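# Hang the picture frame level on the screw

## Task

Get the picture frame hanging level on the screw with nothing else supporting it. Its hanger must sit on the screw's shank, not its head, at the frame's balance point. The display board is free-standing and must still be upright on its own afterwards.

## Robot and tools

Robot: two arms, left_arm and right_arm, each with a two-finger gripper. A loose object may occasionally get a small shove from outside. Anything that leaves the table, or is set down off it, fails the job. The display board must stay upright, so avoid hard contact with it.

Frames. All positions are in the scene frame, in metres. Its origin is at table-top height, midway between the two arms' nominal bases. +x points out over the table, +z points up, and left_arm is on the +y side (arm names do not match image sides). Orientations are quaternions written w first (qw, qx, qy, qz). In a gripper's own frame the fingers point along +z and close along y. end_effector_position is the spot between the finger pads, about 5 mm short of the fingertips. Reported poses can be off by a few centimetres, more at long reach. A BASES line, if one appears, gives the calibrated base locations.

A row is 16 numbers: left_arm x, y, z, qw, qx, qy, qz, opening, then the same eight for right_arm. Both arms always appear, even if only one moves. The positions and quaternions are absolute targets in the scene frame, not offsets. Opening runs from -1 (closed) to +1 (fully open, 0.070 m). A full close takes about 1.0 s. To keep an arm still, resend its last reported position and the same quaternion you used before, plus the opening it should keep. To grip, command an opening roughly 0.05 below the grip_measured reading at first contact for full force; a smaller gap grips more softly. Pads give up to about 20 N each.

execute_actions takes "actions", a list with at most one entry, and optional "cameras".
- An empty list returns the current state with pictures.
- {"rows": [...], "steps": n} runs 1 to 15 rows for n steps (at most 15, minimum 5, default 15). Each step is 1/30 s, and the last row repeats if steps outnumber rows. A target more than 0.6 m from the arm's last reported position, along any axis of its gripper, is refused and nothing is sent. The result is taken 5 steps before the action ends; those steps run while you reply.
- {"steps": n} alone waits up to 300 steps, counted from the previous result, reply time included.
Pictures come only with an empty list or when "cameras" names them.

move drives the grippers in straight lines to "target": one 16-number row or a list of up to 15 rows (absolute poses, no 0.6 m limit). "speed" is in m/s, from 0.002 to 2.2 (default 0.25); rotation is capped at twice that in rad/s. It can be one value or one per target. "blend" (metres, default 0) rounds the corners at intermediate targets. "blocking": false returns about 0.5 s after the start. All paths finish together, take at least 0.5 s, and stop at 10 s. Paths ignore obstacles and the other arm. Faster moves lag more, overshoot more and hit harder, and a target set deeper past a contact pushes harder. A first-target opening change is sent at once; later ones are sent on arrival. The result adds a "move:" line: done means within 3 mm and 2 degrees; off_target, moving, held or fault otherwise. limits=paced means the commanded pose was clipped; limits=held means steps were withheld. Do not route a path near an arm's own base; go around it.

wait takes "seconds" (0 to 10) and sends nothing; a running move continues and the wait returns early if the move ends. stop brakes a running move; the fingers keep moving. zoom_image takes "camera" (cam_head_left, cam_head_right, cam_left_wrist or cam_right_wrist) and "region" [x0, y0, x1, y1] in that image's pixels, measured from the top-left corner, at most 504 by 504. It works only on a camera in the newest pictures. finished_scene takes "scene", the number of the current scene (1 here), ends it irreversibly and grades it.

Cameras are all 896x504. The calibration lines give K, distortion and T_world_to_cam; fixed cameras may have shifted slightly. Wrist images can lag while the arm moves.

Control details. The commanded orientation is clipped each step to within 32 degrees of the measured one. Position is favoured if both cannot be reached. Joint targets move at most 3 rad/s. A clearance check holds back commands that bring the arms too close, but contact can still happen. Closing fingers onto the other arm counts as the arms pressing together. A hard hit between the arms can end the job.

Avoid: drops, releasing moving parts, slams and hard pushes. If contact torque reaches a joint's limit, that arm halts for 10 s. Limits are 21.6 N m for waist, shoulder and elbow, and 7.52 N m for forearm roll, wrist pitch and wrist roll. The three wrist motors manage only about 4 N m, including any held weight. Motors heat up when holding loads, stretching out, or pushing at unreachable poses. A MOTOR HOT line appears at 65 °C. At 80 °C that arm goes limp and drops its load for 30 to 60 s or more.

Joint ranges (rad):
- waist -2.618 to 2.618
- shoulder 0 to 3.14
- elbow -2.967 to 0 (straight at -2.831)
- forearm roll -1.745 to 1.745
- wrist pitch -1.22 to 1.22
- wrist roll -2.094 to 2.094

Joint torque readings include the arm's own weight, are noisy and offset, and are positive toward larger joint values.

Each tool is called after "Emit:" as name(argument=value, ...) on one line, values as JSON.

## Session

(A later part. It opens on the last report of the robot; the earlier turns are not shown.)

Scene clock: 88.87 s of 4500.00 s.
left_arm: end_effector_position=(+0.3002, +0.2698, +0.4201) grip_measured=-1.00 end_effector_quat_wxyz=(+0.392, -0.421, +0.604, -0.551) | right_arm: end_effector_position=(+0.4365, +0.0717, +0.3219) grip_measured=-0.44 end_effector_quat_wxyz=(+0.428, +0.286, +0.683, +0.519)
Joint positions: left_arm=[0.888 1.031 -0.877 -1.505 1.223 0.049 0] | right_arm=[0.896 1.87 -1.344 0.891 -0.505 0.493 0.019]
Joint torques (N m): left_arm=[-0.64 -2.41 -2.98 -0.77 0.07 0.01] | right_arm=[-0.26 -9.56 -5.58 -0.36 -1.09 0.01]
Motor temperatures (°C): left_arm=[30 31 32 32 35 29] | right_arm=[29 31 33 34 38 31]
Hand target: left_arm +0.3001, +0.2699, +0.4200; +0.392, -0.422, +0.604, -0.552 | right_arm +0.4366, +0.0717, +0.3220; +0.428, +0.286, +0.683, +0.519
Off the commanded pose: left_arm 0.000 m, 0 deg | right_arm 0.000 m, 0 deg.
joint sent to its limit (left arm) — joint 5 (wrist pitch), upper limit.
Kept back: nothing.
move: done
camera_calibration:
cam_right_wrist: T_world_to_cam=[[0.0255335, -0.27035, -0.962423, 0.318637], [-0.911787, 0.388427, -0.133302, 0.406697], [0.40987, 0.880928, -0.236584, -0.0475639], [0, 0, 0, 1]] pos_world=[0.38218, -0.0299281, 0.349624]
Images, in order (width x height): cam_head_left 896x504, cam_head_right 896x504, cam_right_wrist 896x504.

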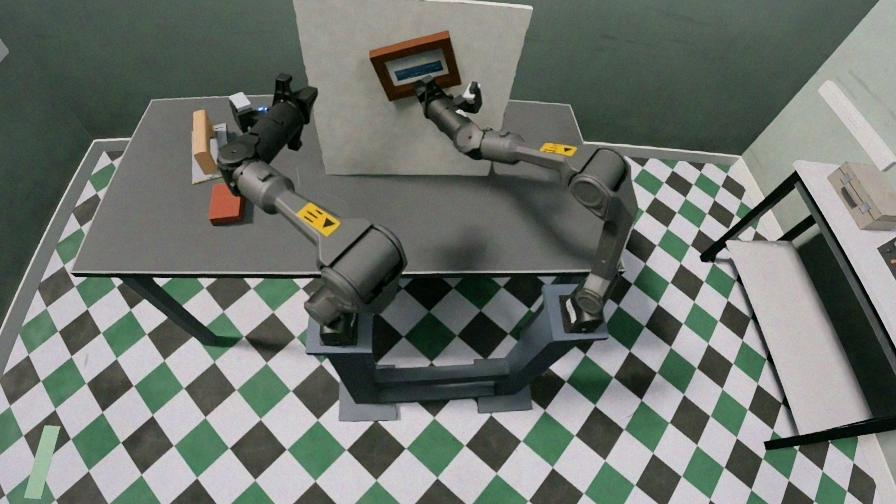

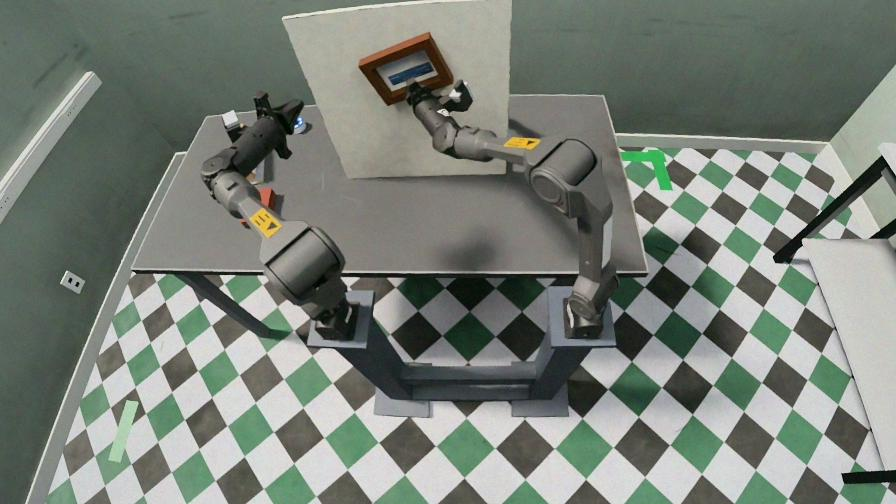

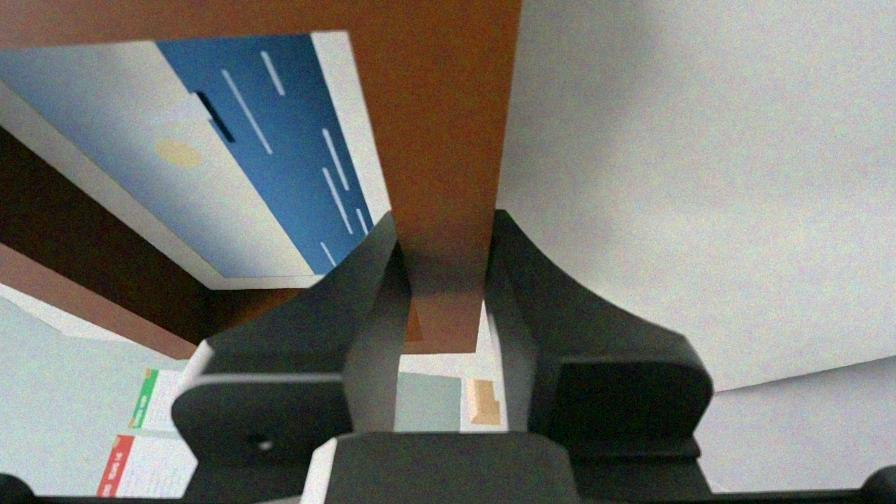

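Emit:
move(target=[[0.30, 0.27, 0.42, 0.391, -0.421, 0.604, -0.552, -1, 0.4366, 0.0717, 0.3245, 0.4282, 0.2864, 0.6831, 0.5189, -0.49]], speed=0.01, cameras=["cam_right_wrist","cam_head_left","cam_head_right"])

Emit:
zoom_image(camera="cam_head_left", region=[345, 15, 475, 115])

Emit:
zoom_image(camera="cam_head_right", region=[340, 15, 470, 115])

Scene clock: 89.87 s of 4500.00 s.
left_arm: end_effector_position=(+0.3002, +0.2698, +0.4201) grip_measured=-1.00 end_effector_quat_wxyz=(+0.392, -0.421, +0.604, -0.551) | right_arm: end_effector_position=(+0.4367, +0.0716, +0.3240) grip_measured=-0.44 end_effector_quat_wxyz=(+0.428, +0.287, +0.683, +0.518)
Joint positions: left_arm=[0.888 1.031 -0.877 -1.505 1.223 0.049 0] | right_arm=[0.896 1.868 -1.35 0.904 -0.501 0.478 0.019]
Joint torques (N m): left_arm=[-0.6 -2.46 -2.95 -0.78 0.06 0.02] | right_arm=[-0.04 -10.51 -5.58 -0.58 -0.8 -0.01]
Motor temperatures (°C): left_arm=[30 31 32 32 34 29] | right_arm=[29 31 33 34 38 31]
Hand target: left_arm +0.3001, +0.2699, +0.4200; +0.392, -0.422, +0.604, -0.552 | right_arm +0.4366, +0.0717, +0.3245; +0.428, +0.286, +0.683, +0.519
Off the commanded pose: left_arm 0.000 m, 0 deg | right_arm 0.001 m, 0 deg.
joint sent to its limit (left arm) — joint 5 (wrist pitch), upper limit.
Kept back: nothing.
move: done
camera_calibration:
cam_right_wrist: T_world_to_cam=[[0.025146, -0.270373, -0.962427, 0.320873], [-0.911249, 0.389693, -0.133285, 0.40695], [0.411087, 0.880362, -0.236578, -0.0474819], [0, 0, 0, 1]] pos_world=[0.382284, -0.0300288, 0.351824]
Images, in order (width x height): cam_head_left 896x504, cam_head_right 896x504, cam_right_wrist 896x504.

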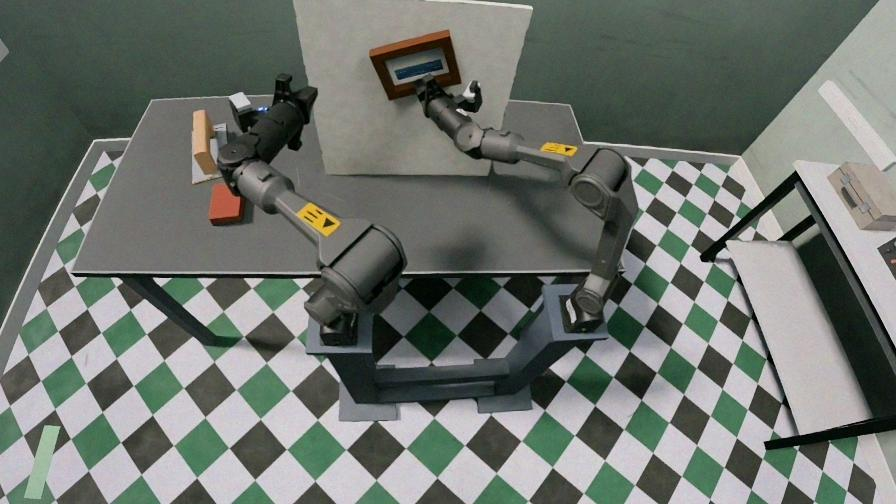

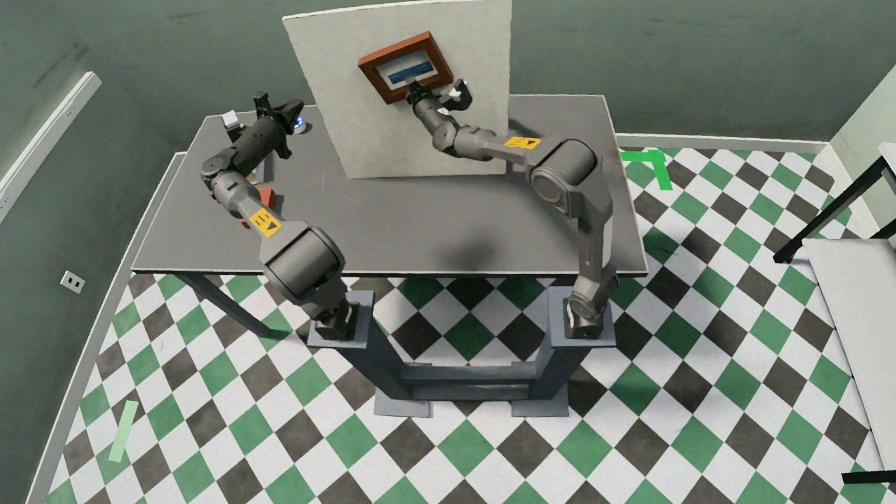

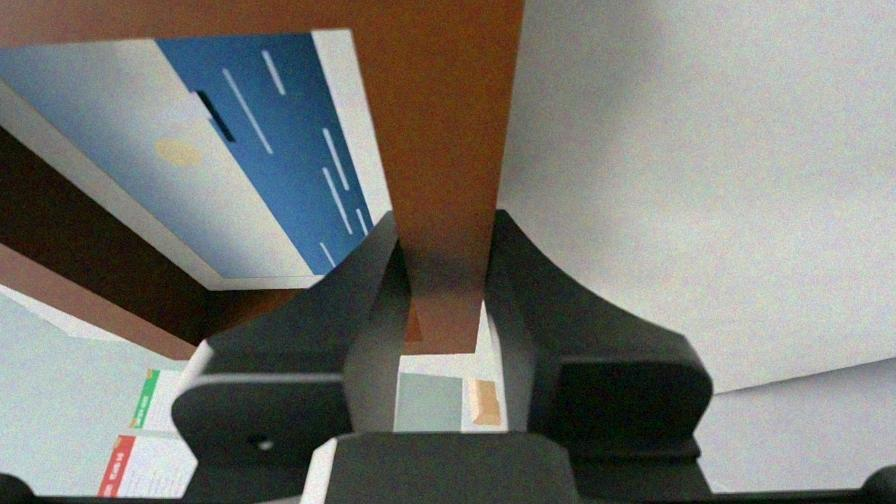

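Scaled by 3.877 from the camera's 896x504 image, which has a finer 1280x720 frame.

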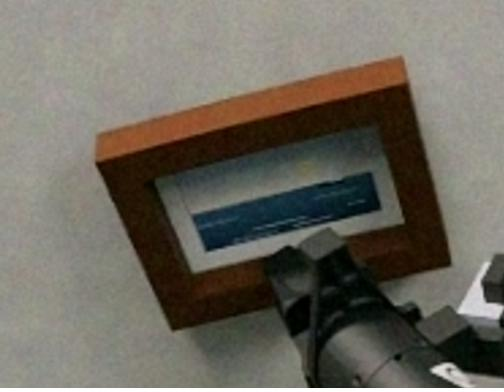

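Scaled by 3.877 from the camera's 896x504 image, which has a finer 1280x720 frame.

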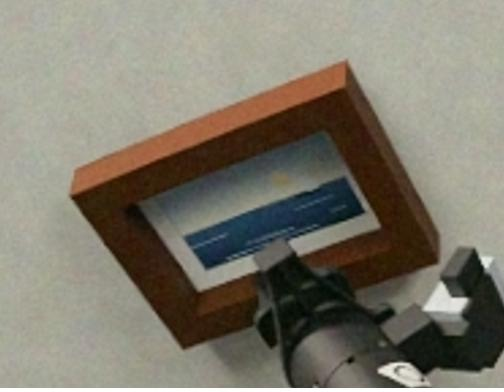

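Emit:
move(target=[[0.30, 0.27, 0.42, 0.391, -0.421, 0.604, -0.552, -1, 0.4366, 0.089, 0.3228, 0.4028, 0.3209, 0.6373, 0.5732, -0.49],[0.30, 0.27, 0.42, 0.391, -0.421, 0.604, -0.552, -1, 0.4366, 0.106, 0.3240, 0.3752, 0.3534, 0.5878, 0.6242, -0.49]], speed=[0.03,0.03], blend=[0.005,0], cameras=["cam_right_wrist","cam_head_left","cam_head_right"])

Emit:
zoom_image(camera="cam_head_left", region=[345, 15, 475, 115])

Emit:
zoom_image(camera="cam_head_right", region=[330, 15, 460, 115])

Scene clock: 96.17 s of 4500.00 s.
left_arm: end_effector_position=(+0.3002, +0.2698, +0.4201) grip_measured=-1.00 end_effector_quat_wxyz=(+0.392, -0.421, +0.604, -0.551) | right_arm: end_effector_position=(+0.4365, +0.1060, +0.3238) grip_measured=-0.44 end_effector_quat_wxyz=(+0.375, +0.353, +0.588, +0.624)
Joint positions: left_arm=[0.888 1.031 -0.877 -1.505 1.223 0.049 0] | right_arm=[0.952 1.999 -1.408 0.717 -0.705 0.957 0.019]
Joint torques (N m): left_arm=[-0.36 -2.01 -3.08 -0.79 0.04 0.07] | right_arm=[-1.05 -9.15 -5.37 -0.58 -0.99 0.03]
Motor temperatures (°C): left_arm=[30 31 32 32 34 29] | right_arm=[29 31 33 34 38 31]
Hand target: left_arm +0.3001, +0.2699, +0.4200; +0.392, -0.422, +0.604, -0.552 | right_arm +0.4366, +0.1060, +0.3240; +0.375, +0.353, +0.588, +0.624
Off the commanded pose: left_arm 0.000 m, 0 deg | right_arm 0.000 m, 0 deg.
joint sent to its limit (left arm) — joint 5 (wrist pitch), upper limit.
Kept back: nothing.
move: done
camera_calibration:
cam_right_wrist: T_world_to_cam=[[0.0255593, 0.0580874, -0.997984, 0.306524], [-0.91108, 0.41223, 0.000660098, 0.347508], [0.411437, 0.909226, 0.0634585, -0.178187], [0, 0, 0, 1]] pos_world=[0.382085, 0.00095394, 0.316984]
Images, in order (width x height): cam_head_left 896x504, cam_head_right 896x504, cam_right_wrist 896x504.

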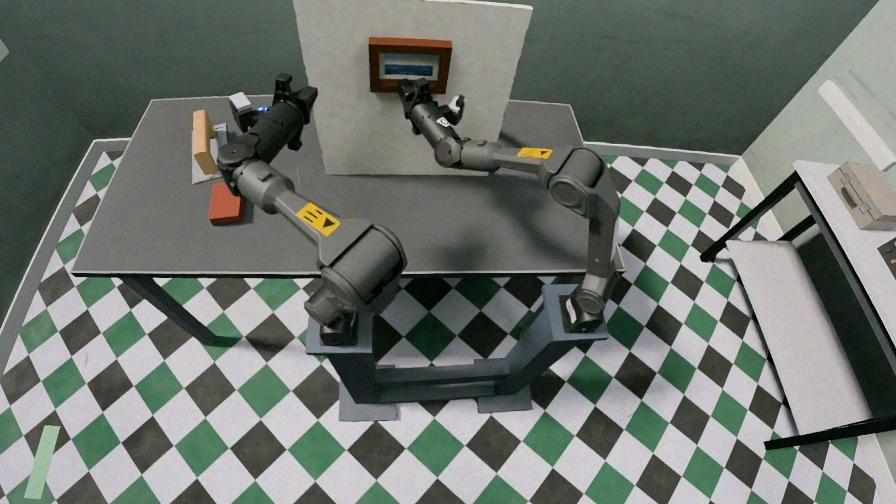

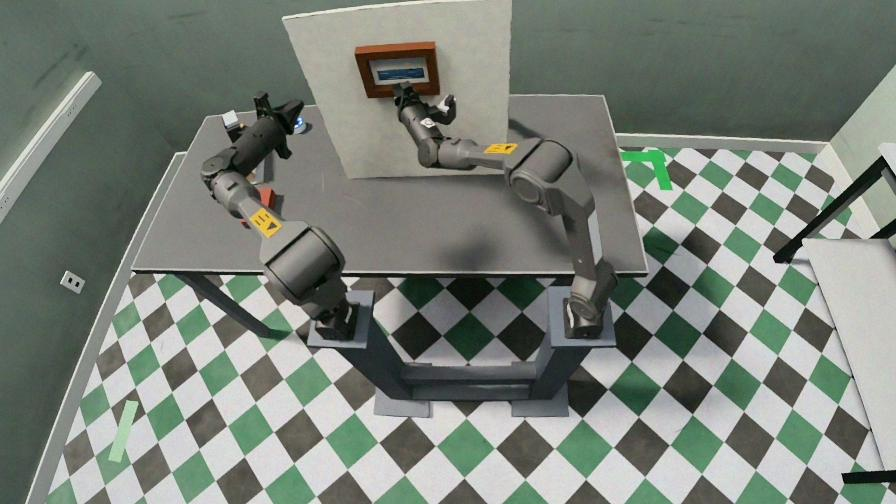

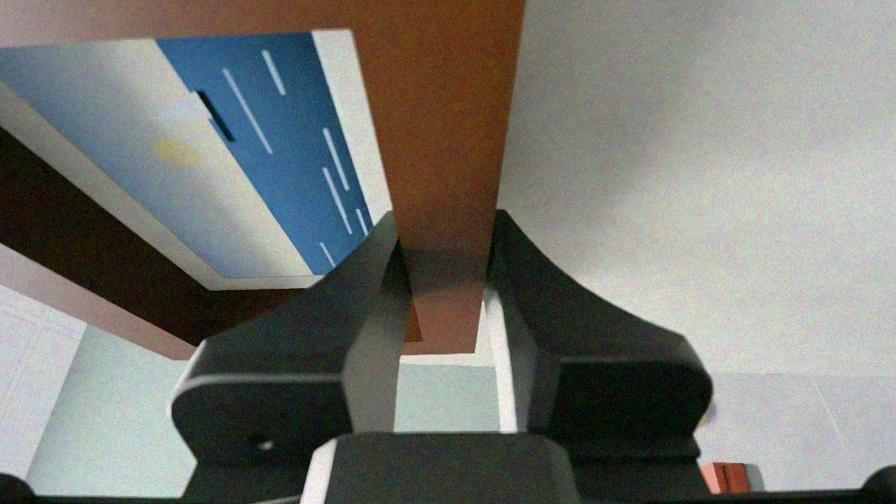

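Scaled by 3.877 from the camera's 896x504 image, which has a finer 1280x720 frame.

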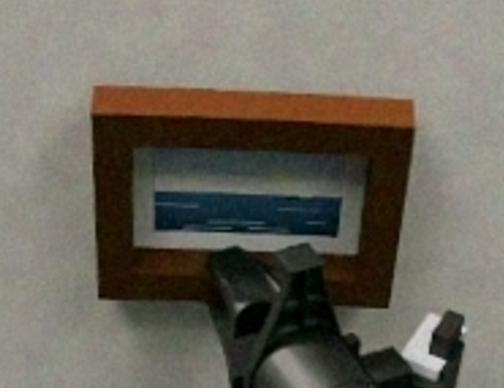

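Scaled by 3.877 from the camera's 896x504 image, which has a finer 1280x720 frame.

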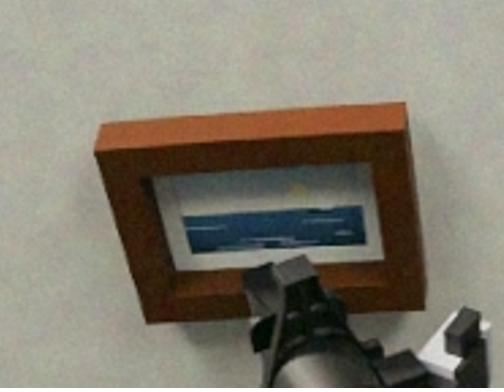

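Emit:
move(target=[[0.30, 0.27, 0.42, 0.391, -0.421, 0.604, -0.552, -1, 0.4366, 0.098, 0.3245, 0.3752, 0.3534, 0.5878, 0.6242, -0.49]], speed=[0.02], cameras=["cam_head_left","cam_head_right"])

Emit:
zoom_image(camera="cam_head_left", region=[345, 15, 475, 115])

Emit:
zoom_image(camera="cam_head_right", region=[330, 15, 460, 115])

Scene clock: 98.13 s of 4500.00 s.
left_arm: end_effector_position=(+0.3002, +0.2698, +0.4201) grip_measured=-1.00 end_effector_quat_wxyz=(+0.392, -0.421, +0.604, -0.551) | right_arm: end_effector_position=(+0.4366, +0.0980, +0.3240) grip_measured=-0.45 end_effector_quat_wxyz=(+0.375, +0.353, +0.588, +0.624)
Joint positions: left_arm=[0.888 1.031 -0.877 -1.505 1.223 0.049 0] | right_arm=[0.939 1.977 -1.374 0.691 -0.705 0.982 0.019]
Joint torques (N m): left_arm=[-0.4 -1.89 -3.03 -0.81 0.03 0.07] | right_arm=[-2.55 -10.61 -4.85 -0.08 -1.26 0.37]
Motor temperatures (°C): left_arm=[30 31 32 32 34 29] | right_arm=[29 31 33 34 38 31]
Hand target: left_arm +0.3001, +0.2699, +0.4200; +0.392, -0.422, +0.604, -0.552 | right_arm +0.4366, +0.0980, +0.3245; +0.375, +0.353, +0.588, +0.624
Off the commanded pose: left_arm 0.000 m, 0 deg | right_arm 0.001 m, 0 deg.
joint sent to its limit (left arm) — joint 5 (wrist pitch), upper limit.
Kept back: nothing.
move: done
Images, in order (width x height): cam_head_left 896x504, cam_head_right 896x504.

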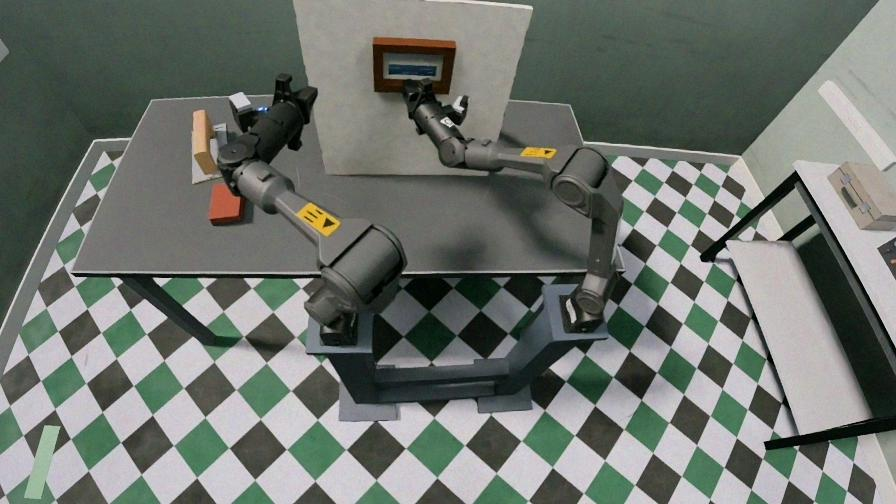

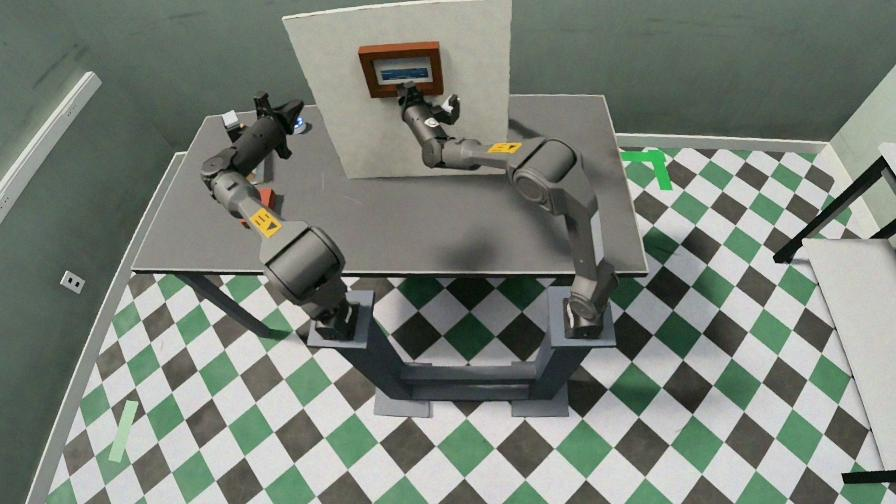

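Scaled by 3.877 from the camera's 896x504 image, which has a finer 1280x720 frame.

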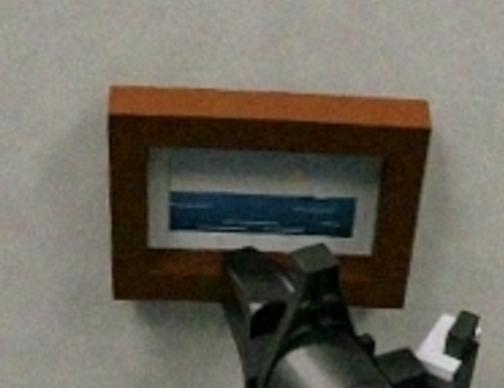

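Scaled by 3.877 from the camera's 896x504 image, which has a finer 1280x720 frame.

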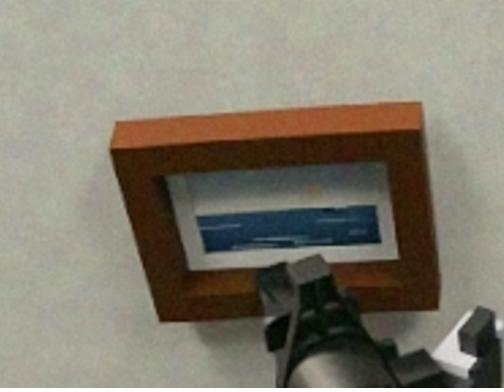

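Emit:
move(target=[[0.30, 0.27, 0.42, 0.391, -0.421, 0.604, -0.552, -1, 0.4366, 0.085, 0.3245, 0.3752, 0.3534, 0.5878, 0.6242, -0.49]], speed=[0.02], cameras=["cam_head_left","cam_head_right","cam_right_wrist"])

Emit:
zoom_image(camera="cam_head_left", region=[345, 15, 475, 115])

Emit:
zoom_image(camera="cam_head_right", region=[340, 15, 470, 115])

Scene clock: 99.27 s of 4500.00 s.
left_arm: end_effector_position=(+0.3002, +0.2698, +0.4201) grip_measured=-1.00 end_effector_quat_wxyz=(+0.392, -0.421, +0.604, -0.551) | right_arm: end_effector_position=(+0.4367, +0.0848, +0.3241) grip_measured=-0.45 end_effector_quat_wxyz=(+0.375, +0.354, +0.588, +0.624)
Joint positions: left_arm=[0.888 1.031 -0.877 -1.505 1.223 0.049 0] | right_arm=[0.917 1.945 -1.321 0.649 -0.71 1.024 0.019]
Joint torques (N m): left_arm=[-0.41 -1.82 -3.1 -0.82 0.05 0.08] | right_arm=[-1.23 -10.27 -4.89 -0.31 -1.17 0.14]
Motor temperatures (°C): left_arm=[30 31 32 32 34 29] | right_arm=[29 31 33 34 38 31]
Hand target: left_arm +0.3001, +0.2699, +0.4200; +0.392, -0.422, +0.604, -0.552 | right_arm +0.4366, +0.0850, +0.3245; +0.375, +0.353, +0.588, +0.624
Off the commanded pose: left_arm 0.000 m, 0 deg | right_arm 0.000 m, 0 deg.
joint sent to its limit (left arm) — joint 5 (wrist pitch), upper limit.
Kept back: nothing.
move: done
camera_calibration:
cam_right_wrist: T_world_to_cam=[[0.025122, 0.0574102, -0.998035, 0.308316], [-0.911008, 0.412389, 0.000790519, 0.356364], [0.411623, 0.909197, 0.0626612, -0.158837], [0, 0, 0, 1]] pos_world=[0.382286, -0.0202462, 0.317382]
Images, in order (width x height): cam_head_left 896x504, cam_head_right 896x504, cam_right_wrist 896x504.

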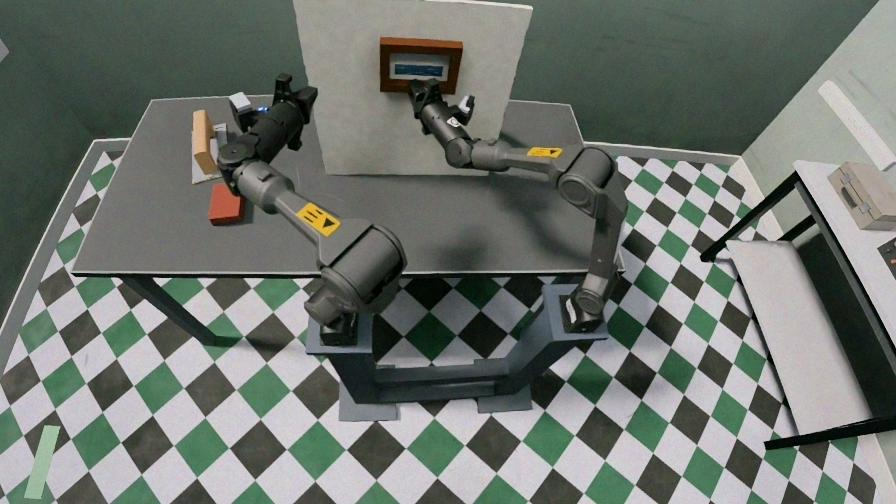

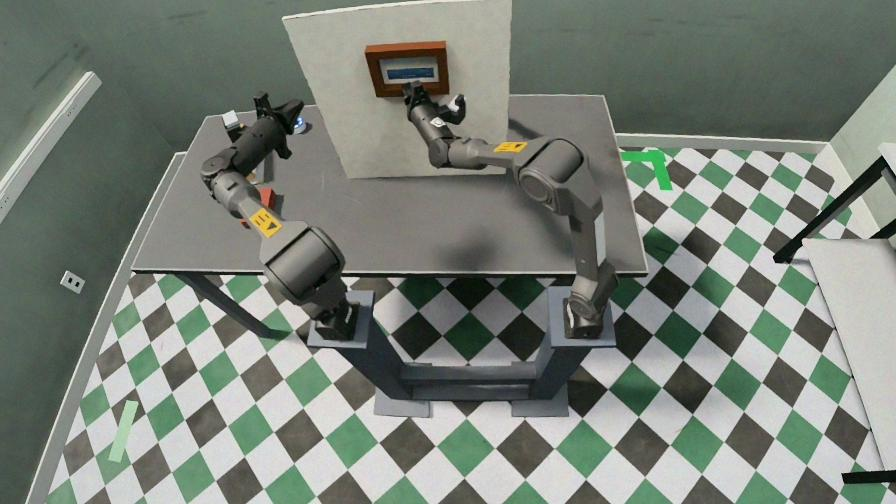

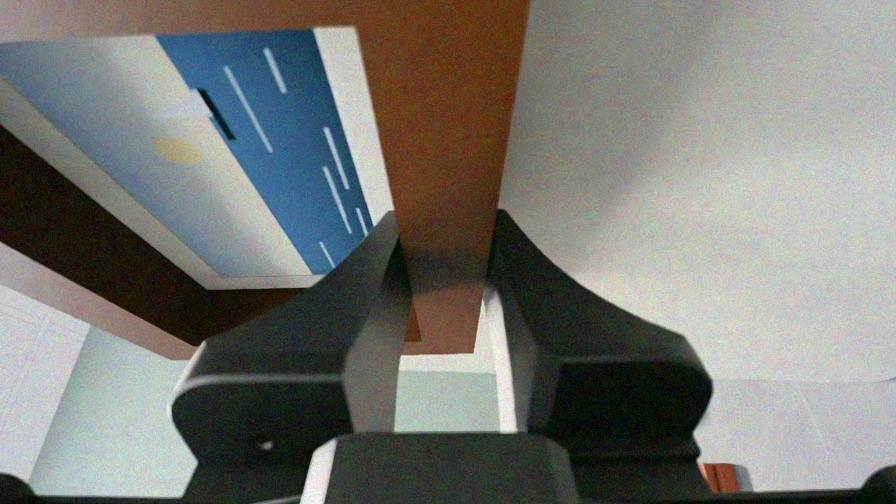

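Scaled by 3.877 from the camera's 896x504 image, which has a finer 1280x720 frame.

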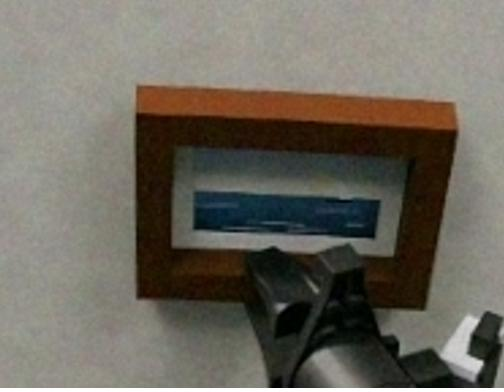

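Scaled by 3.877 from the camera's 896x504 image, which has a finer 1280x720 frame.

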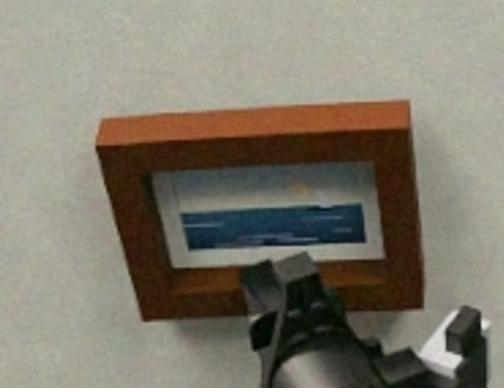

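Emit:
move(target=[[0.36, 0.27, 0.50, 0.2646, -0.182, 0.772, -0.5416, 0.3, 0.4366, 0.085, 0.3245, 0.3752, 0.3534, 0.5878, 0.6242, -0.49],[0.4315, 0.180, 0.495, 0.2646, -0.182, 0.772, -0.5416, 0.3, 0.4366, 0.085, 0.3245, 0.3752, 0.3534, 0.5878, 0.6242, -0.49]], speed=[0.2,0.15], cameras=["cam_left_wrist","cam_head_left"])

Emit:
zoom_image(camera="cam_left_wrist", region=[330, 170, 570, 310])

Scene clock: 102.53 s of 4500.00 s.
left_arm: end_effector_position=(+0.4321, +0.1796, +0.4943) grip_measured=+0.30 end_effector_quat_wxyz=(+0.307, -0.208, +0.754, -0.542) | right_arm: end_effector_position=(+0.4367, +0.0848, +0.3241) grip_measured=-0.45 end_effector_quat_wxyz=(+0.375, +0.354, +0.588, +0.624)
Joint positions: left_arm=[0.341 1.642 -1.847 -1.205 1.223 -0.164 0.045] | right_arm=[0.917 1.945 -1.321 0.649 -0.71 1.024 0.019]
Joint torques (N m): left_arm=[0.27 -7.54 -2.13 -0.82 -0.41 0.03] | right_arm=[0.22 -8.63 -5.31 -0.68 -0.78 -0.12]
Motor temperatures (°C): left_arm=[30 31 32 32 34 29] | right_arm=[29 31 33 34 38 31]
Hand target: left_arm +0.4316, +0.1797, +0.4948; +0.308, -0.208, +0.754, -0.542 | right_arm +0.4366, +0.0850, +0.3245; +0.375, +0.353, +0.588, +0.624
Off the commanded pose: left_arm 0.001 m, 6 deg | right_arm 0.000 m, 0 deg.
joint sent to its limit (left arm) — joint 5 (wrist pitch), upper limit.
Kept back: nothing.
move: off_target (left_arm)
camera_calibration:
cam_left_wrist: T_world_to_cam=[[-0.0106559, -0.348542, 0.937233, -0.392535], [-0.986238, -0.150989, -0.0673635, 0.487235], [0.164991, -0.925052, -0.342136, 0.385673], [0, 0, 0, 1]] pos_world=[0.412714, 0.293519, 0.532671]
Images, in order (width x height): cam_head_left 896x504, cam_left_wrist 896x504.

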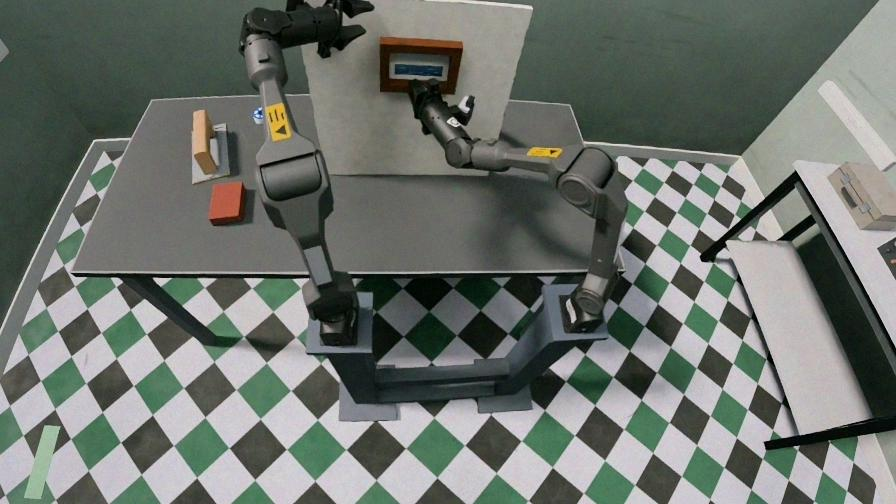

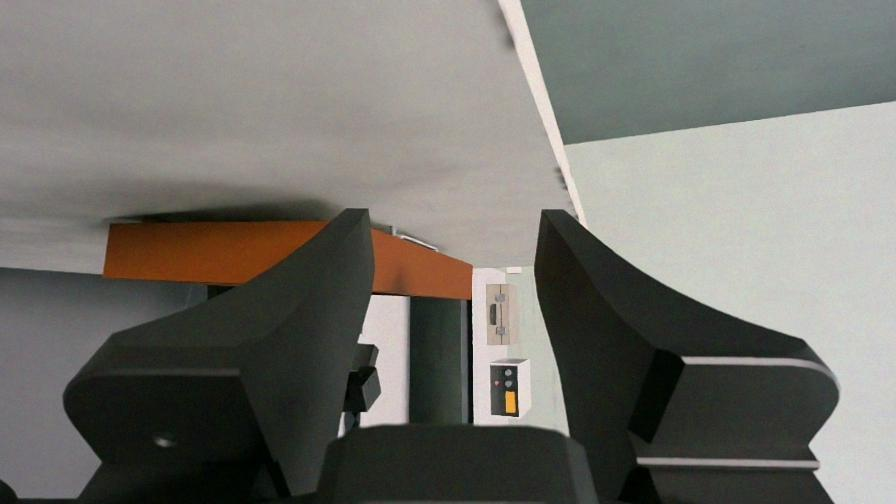

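Scaled by 2.100 from the camera's 896x504 image, which has a finer 1280x720 frame.

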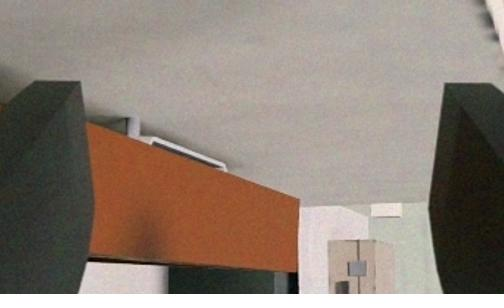

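Emit:
zoom_image(camera="cam_left_wrist", region=[365, 200, 465, 270])

Emit:
move(target=[[0.4315, 0.180, 0.495, 0.307, -0.208, 0.754, -0.542, 0.3, 0.4366, 0.092, 0.3245, 0.3752, 0.3534, 0.5878, 0.6242, -0.49]], speed=[0.02], cameras=["cam_left_wrist","cam_head_left"])

Emit:
zoom_image(camera="cam_left_wrist", region=[365, 200, 465, 270])

Scaled by 5.040 from the camera's 896x504 image, which has a finer 1280x720 frame.

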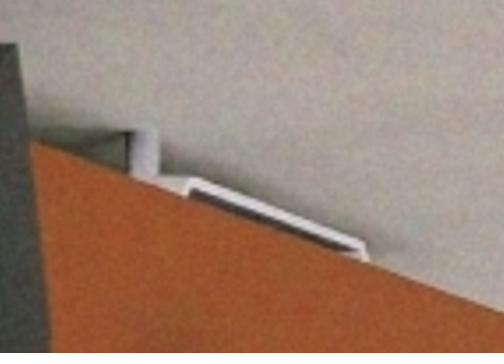

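Scene clock: 104.13 s of 4500.00 s.
left_arm: end_effector_position=(+0.4317, +0.1798, +0.4947) grip_measured=+0.30 end_effector_quat_wxyz=(+0.308, -0.208, +0.754, -0.542) | right_arm: end_effector_position=(+0.4366, +0.0921, +0.3246) grip_measured=-0.45 end_effector_quat_wxyz=(+0.375, +0.353, +0.587, +0.624)
Joint positions: left_arm=[0.341 1.64 -1.846 -1.205 1.223 -0.163 0.046] | right_arm=[0.93 1.962 -1.35 0.672 -0.708 1.001 0.019]
Joint torques (N m): left_arm=[0.46 -7.41 -2.14 -0.91 -0.3 -0.11] | right_arm=[-0.58 -9.16 -5.07 -0.51 -0.83 0.03]
Motor temperatures (°C): left_arm=[30 31 32 32 34 29] | right_arm=[29 32 33 34 38 31]
Hand target: left_arm +0.4315, +0.1799, +0.4950; +0.308, -0.209, +0.754, -0.542 | right_arm +0.4366, +0.0920, +0.3245; +0.375, +0.353, +0.588, +0.624
Off the commanded pose: left_arm 0.000 m, 0 deg | right_arm 0.000 m, 0 deg.
joint sent to its limit (left arm) — joint 5 (wrist pitch), upper limit.
Kept back: nothing.
move: done
camera_calibration:
cam_left_wrist: T_world_to_cam=[[-0.0118229, -0.349384, 0.936905, -0.392072], [-0.986037, -0.151572, -0.068966, 0.487636], [0.166104, -0.924639, -0.342713, 0.385762], [0, 0, 0, 1]] pos_world=[0.412115, 0.29362, 0.53317]
Images, in order (width x height): cam_head_left 896x504, cam_left_wrist 896x504.

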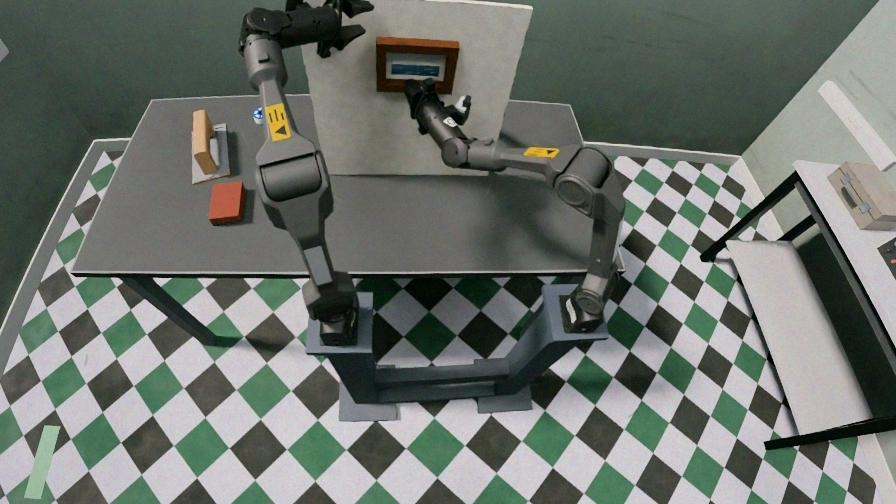

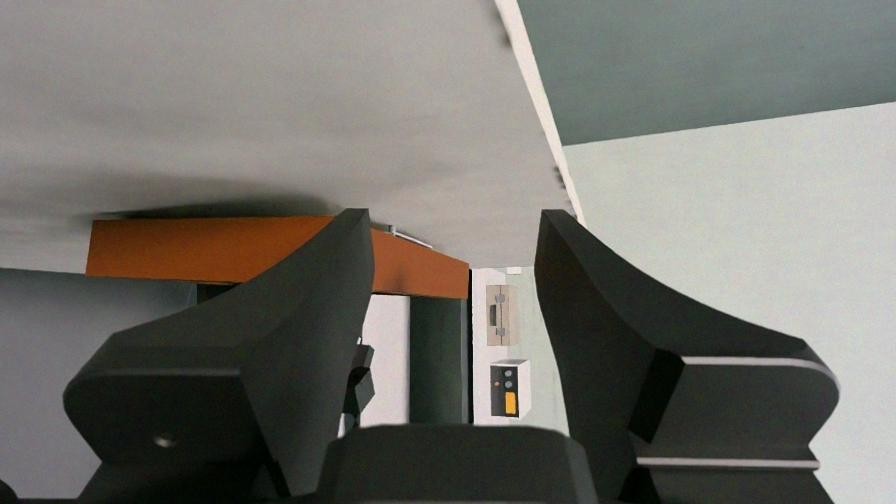

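Scaled by 5.040 from the camera's 896x504 image, which has a finer 1280x720 frame.

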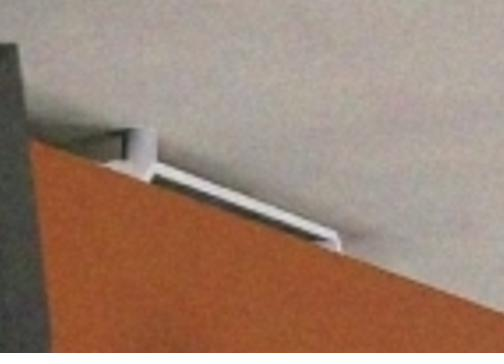

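Emit:
move(target=[[0.4315, 0.140, 0.515, 0.307, -0.208, 0.754, -0.542, 0.3, 0.4366, 0.092, 0.3245, 0.3752, 0.3534, 0.5878, 0.6242, -0.49]], speed=[0.06], cameras=["cam_left_wrist","cam_head_left"])

Emit:
zoom_image(camera="cam_left_wrist", region=[330, 190, 490, 280])

Scene clock: 107.97 s of 4500.00 s.
left_arm: end_effector_position=(+0.4307, +0.1394, +0.5161) grip_measured=+0.30 end_effector_quat_wxyz=(+0.308, -0.207, +0.754, -0.542) | right_arm: end_effector_position=(+0.4366, +0.0921, +0.3246) grip_measured=-0.45 end_effector_quat_wxyz=(+0.375, +0.353, +0.587, +0.624)
Joint positions: left_arm=[0.207 1.633 -1.93 -1.107 1.144 -0.307 0.046] | right_arm=[0.93 1.962 -1.35 0.672 -0.708 1.001 0.019]
Joint torques (N m): left_arm=[0.74 -5.31 -2.4 -0.76 -0.7 0.08] | right_arm=[-2 -10.74 -4.43 -0.19 -1.17 0.35]
Motor temperatures (°C): left_arm=[30 31 32 32 34 29] | right_arm=[29 32 33 34 38 31]
Hand target: left_arm +0.4315, +0.1400, +0.5150; +0.307, -0.208, +0.754, -0.542 | right_arm +0.4366, +0.0920, +0.3245; +0.375, +0.353, +0.588, +0.624
Off the commanded pose: left_arm 0.001 m, 0 deg | right_arm 0.000 m, 0 deg.
Kept back: nothing.
move: done
camera_calibration:
cam_left_wrist: T_world_to_cam=[[-0.013262, -0.349028, 0.937018, -0.425679], [-0.986199, -0.1501, -0.0698687, 0.482303], [0.165033, -0.925013, -0.342221, 0.356211], [0, 0, 0, 1]] pos_world=[0.411214, 0.25332, 0.55447]
Images, in order (width x height): cam_head_left 896x504, cam_left_wrist 896x504.

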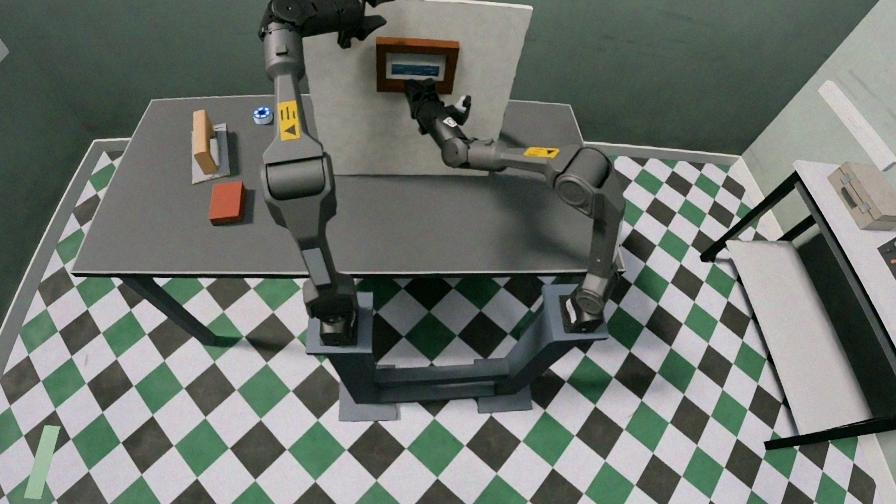

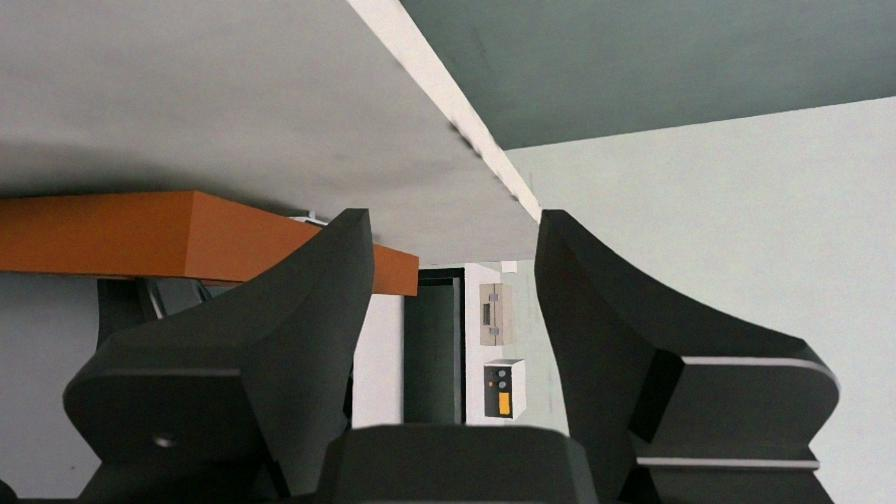

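Scaled by 3.150 from the camera's 896x504 image, which has a finer 1280x720 frame.

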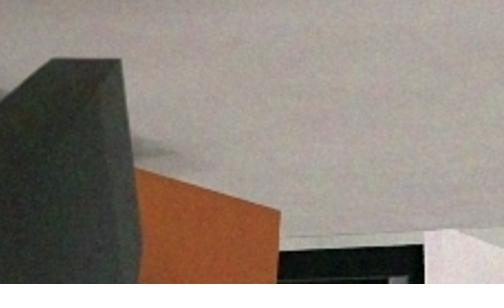

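Emit:
zoom_image(camera="cam_left_wrist", region=[260, 180, 380, 260])

Scaled by 4.200 from the camera's 896x504 image, which has a finer 1280x720 frame.

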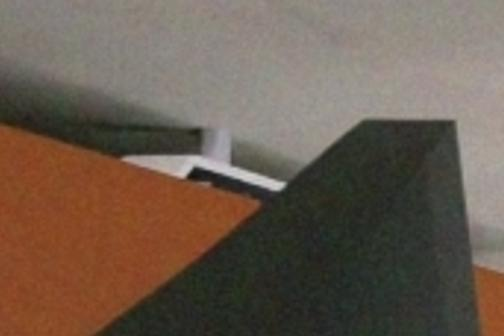

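Emit:
move(target=[[0.4315, 0.172, 0.503, 0.307, -0.208, 0.754, -0.542, 0.3, 0.4366, 0.092, 0.3235, 0.3752, 0.3534, 0.5878, 0.6242, -0.49],[0.4315, 0.172, 0.503, 0.307, -0.208, 0.754, -0.542, 0.3, 0.4366, 0.092, 0.3220, 0.3752, 0.3534, 0.5878, 0.6242, -0.49]], speed=[0.05,0.005], cameras=["cam_left_wrist","cam_head_left","cam_head_right"])

Emit:
zoom_image(camera="cam_left_wrist", region=[350, 190, 470, 270])

Emit:
zoom_image(camera="cam_head_left", region=[355, 15, 485, 115])

Emit:
zoom_image(camera="cam_head_right", region=[340, 15, 470, 115])

Scene clock: 109.90 s of 4500.00 s.
left_arm: end_effector_position=(+0.4315, +0.1721, +0.5029) grip_measured=+0.30 end_effector_quat_wxyz=(+0.307, -0.208, +0.754, -0.542) | right_arm: end_effector_position=(+0.4364, +0.0921, +0.3238) grip_measured=-0.45 end_effector_quat_wxyz=(+0.376, +0.352, +0.587, +0.625)
Joint positions: left_arm=[0.317 1.645 -1.888 -1.182 1.217 -0.209 0.046] | right_arm=[0.93 1.964 -1.347 0.665 -0.715 1.009 0.019]
Joint torques (N m): left_arm=[-0.8 -6.17 -2.69 -0.62 -0.79 -0.16] | right_arm=[-1.24 -6.81 -2.99 0.05 -0.61 0.39]
Motor temperatures (°C): left_arm=[30 31 32 32 34 29] | right_arm=[29 32 33 34 38 31]
Hand target: left_arm +0.4315, +0.1720, +0.5030; +0.307, -0.208, +0.754, -0.542 | right_arm +0.4366, +0.0920, +0.3220; +0.375, +0.353, +0.588, +0.624
Off the commanded pose: left_arm 0.000 m, 0 deg | right_arm 0.002 m, 0 deg.
Kept back: nothing.
move: done
camera_calibration:
cam_left_wrist: T_world_to_cam=[[-0.0115029, -0.349343, 0.936924, -0.402563], [-0.986309, -0.150187, -0.0681082, 0.4863], [0.164507, -0.92488, -0.342833, 0.382338], [0, 0, 0, 1]] pos_world=[0.412114, 0.28602, 0.54137]
Images, in order (width x height): cam_head_left 896x504, cam_head_right 896x504, cam_left_wrist 896x504.

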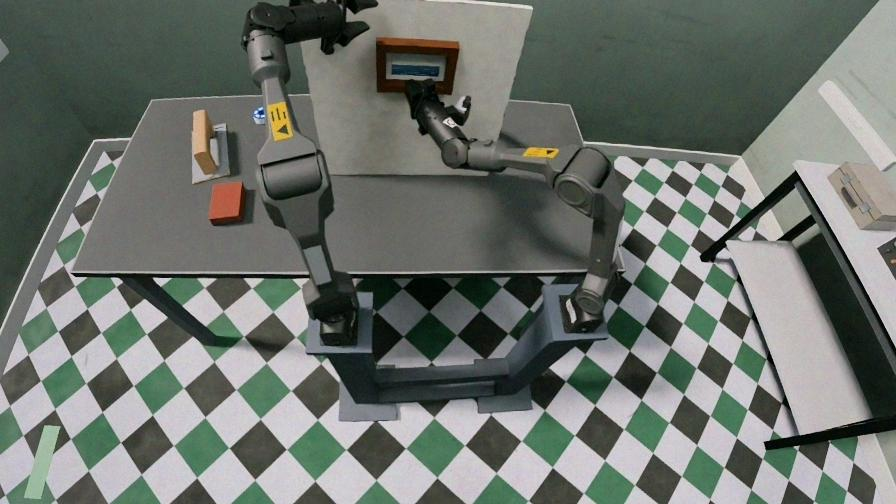

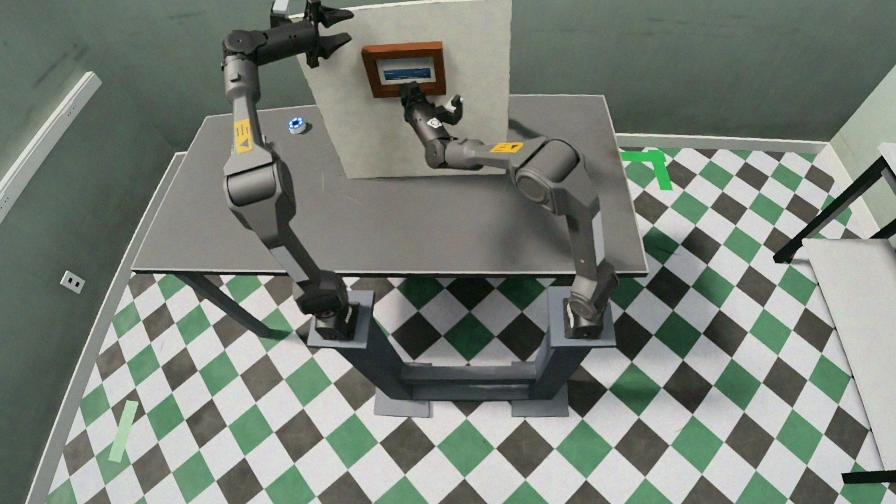

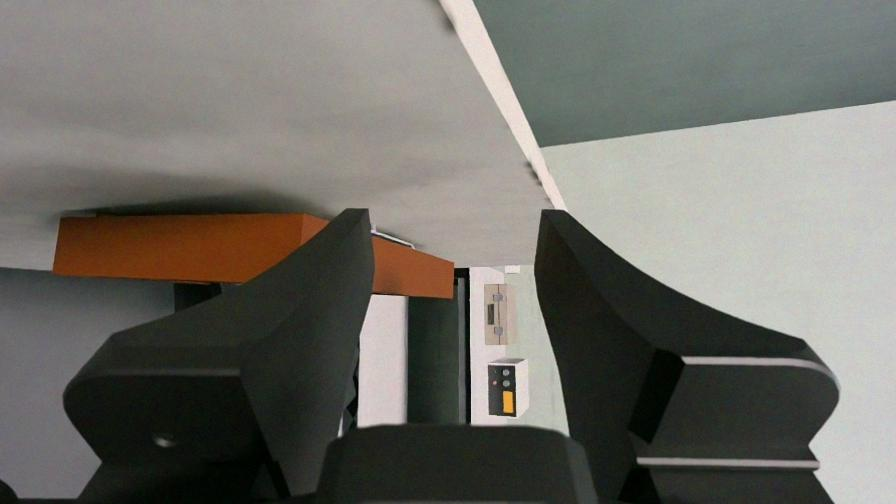

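Scaled by 4.200 from the camera's 896x504 image, which has a finer 1280x720 frame.

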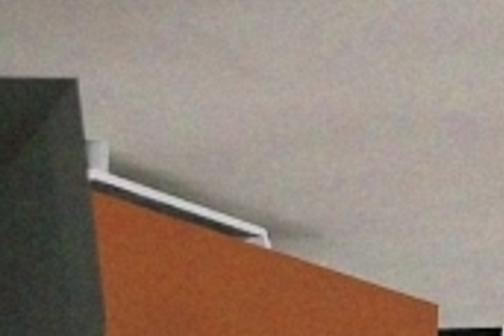

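Scaled by 3.877 from the camera's 896x504 image, which has a finer 1280x720 frame.

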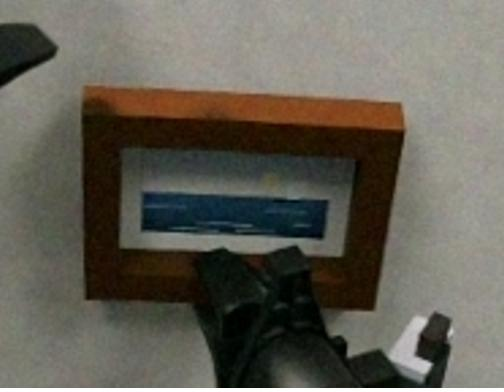

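Scaled by 3.877 from the camera's 896x504 image, which has a finer 1280x720 frame.

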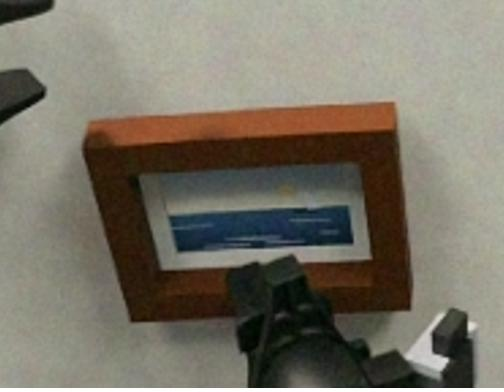

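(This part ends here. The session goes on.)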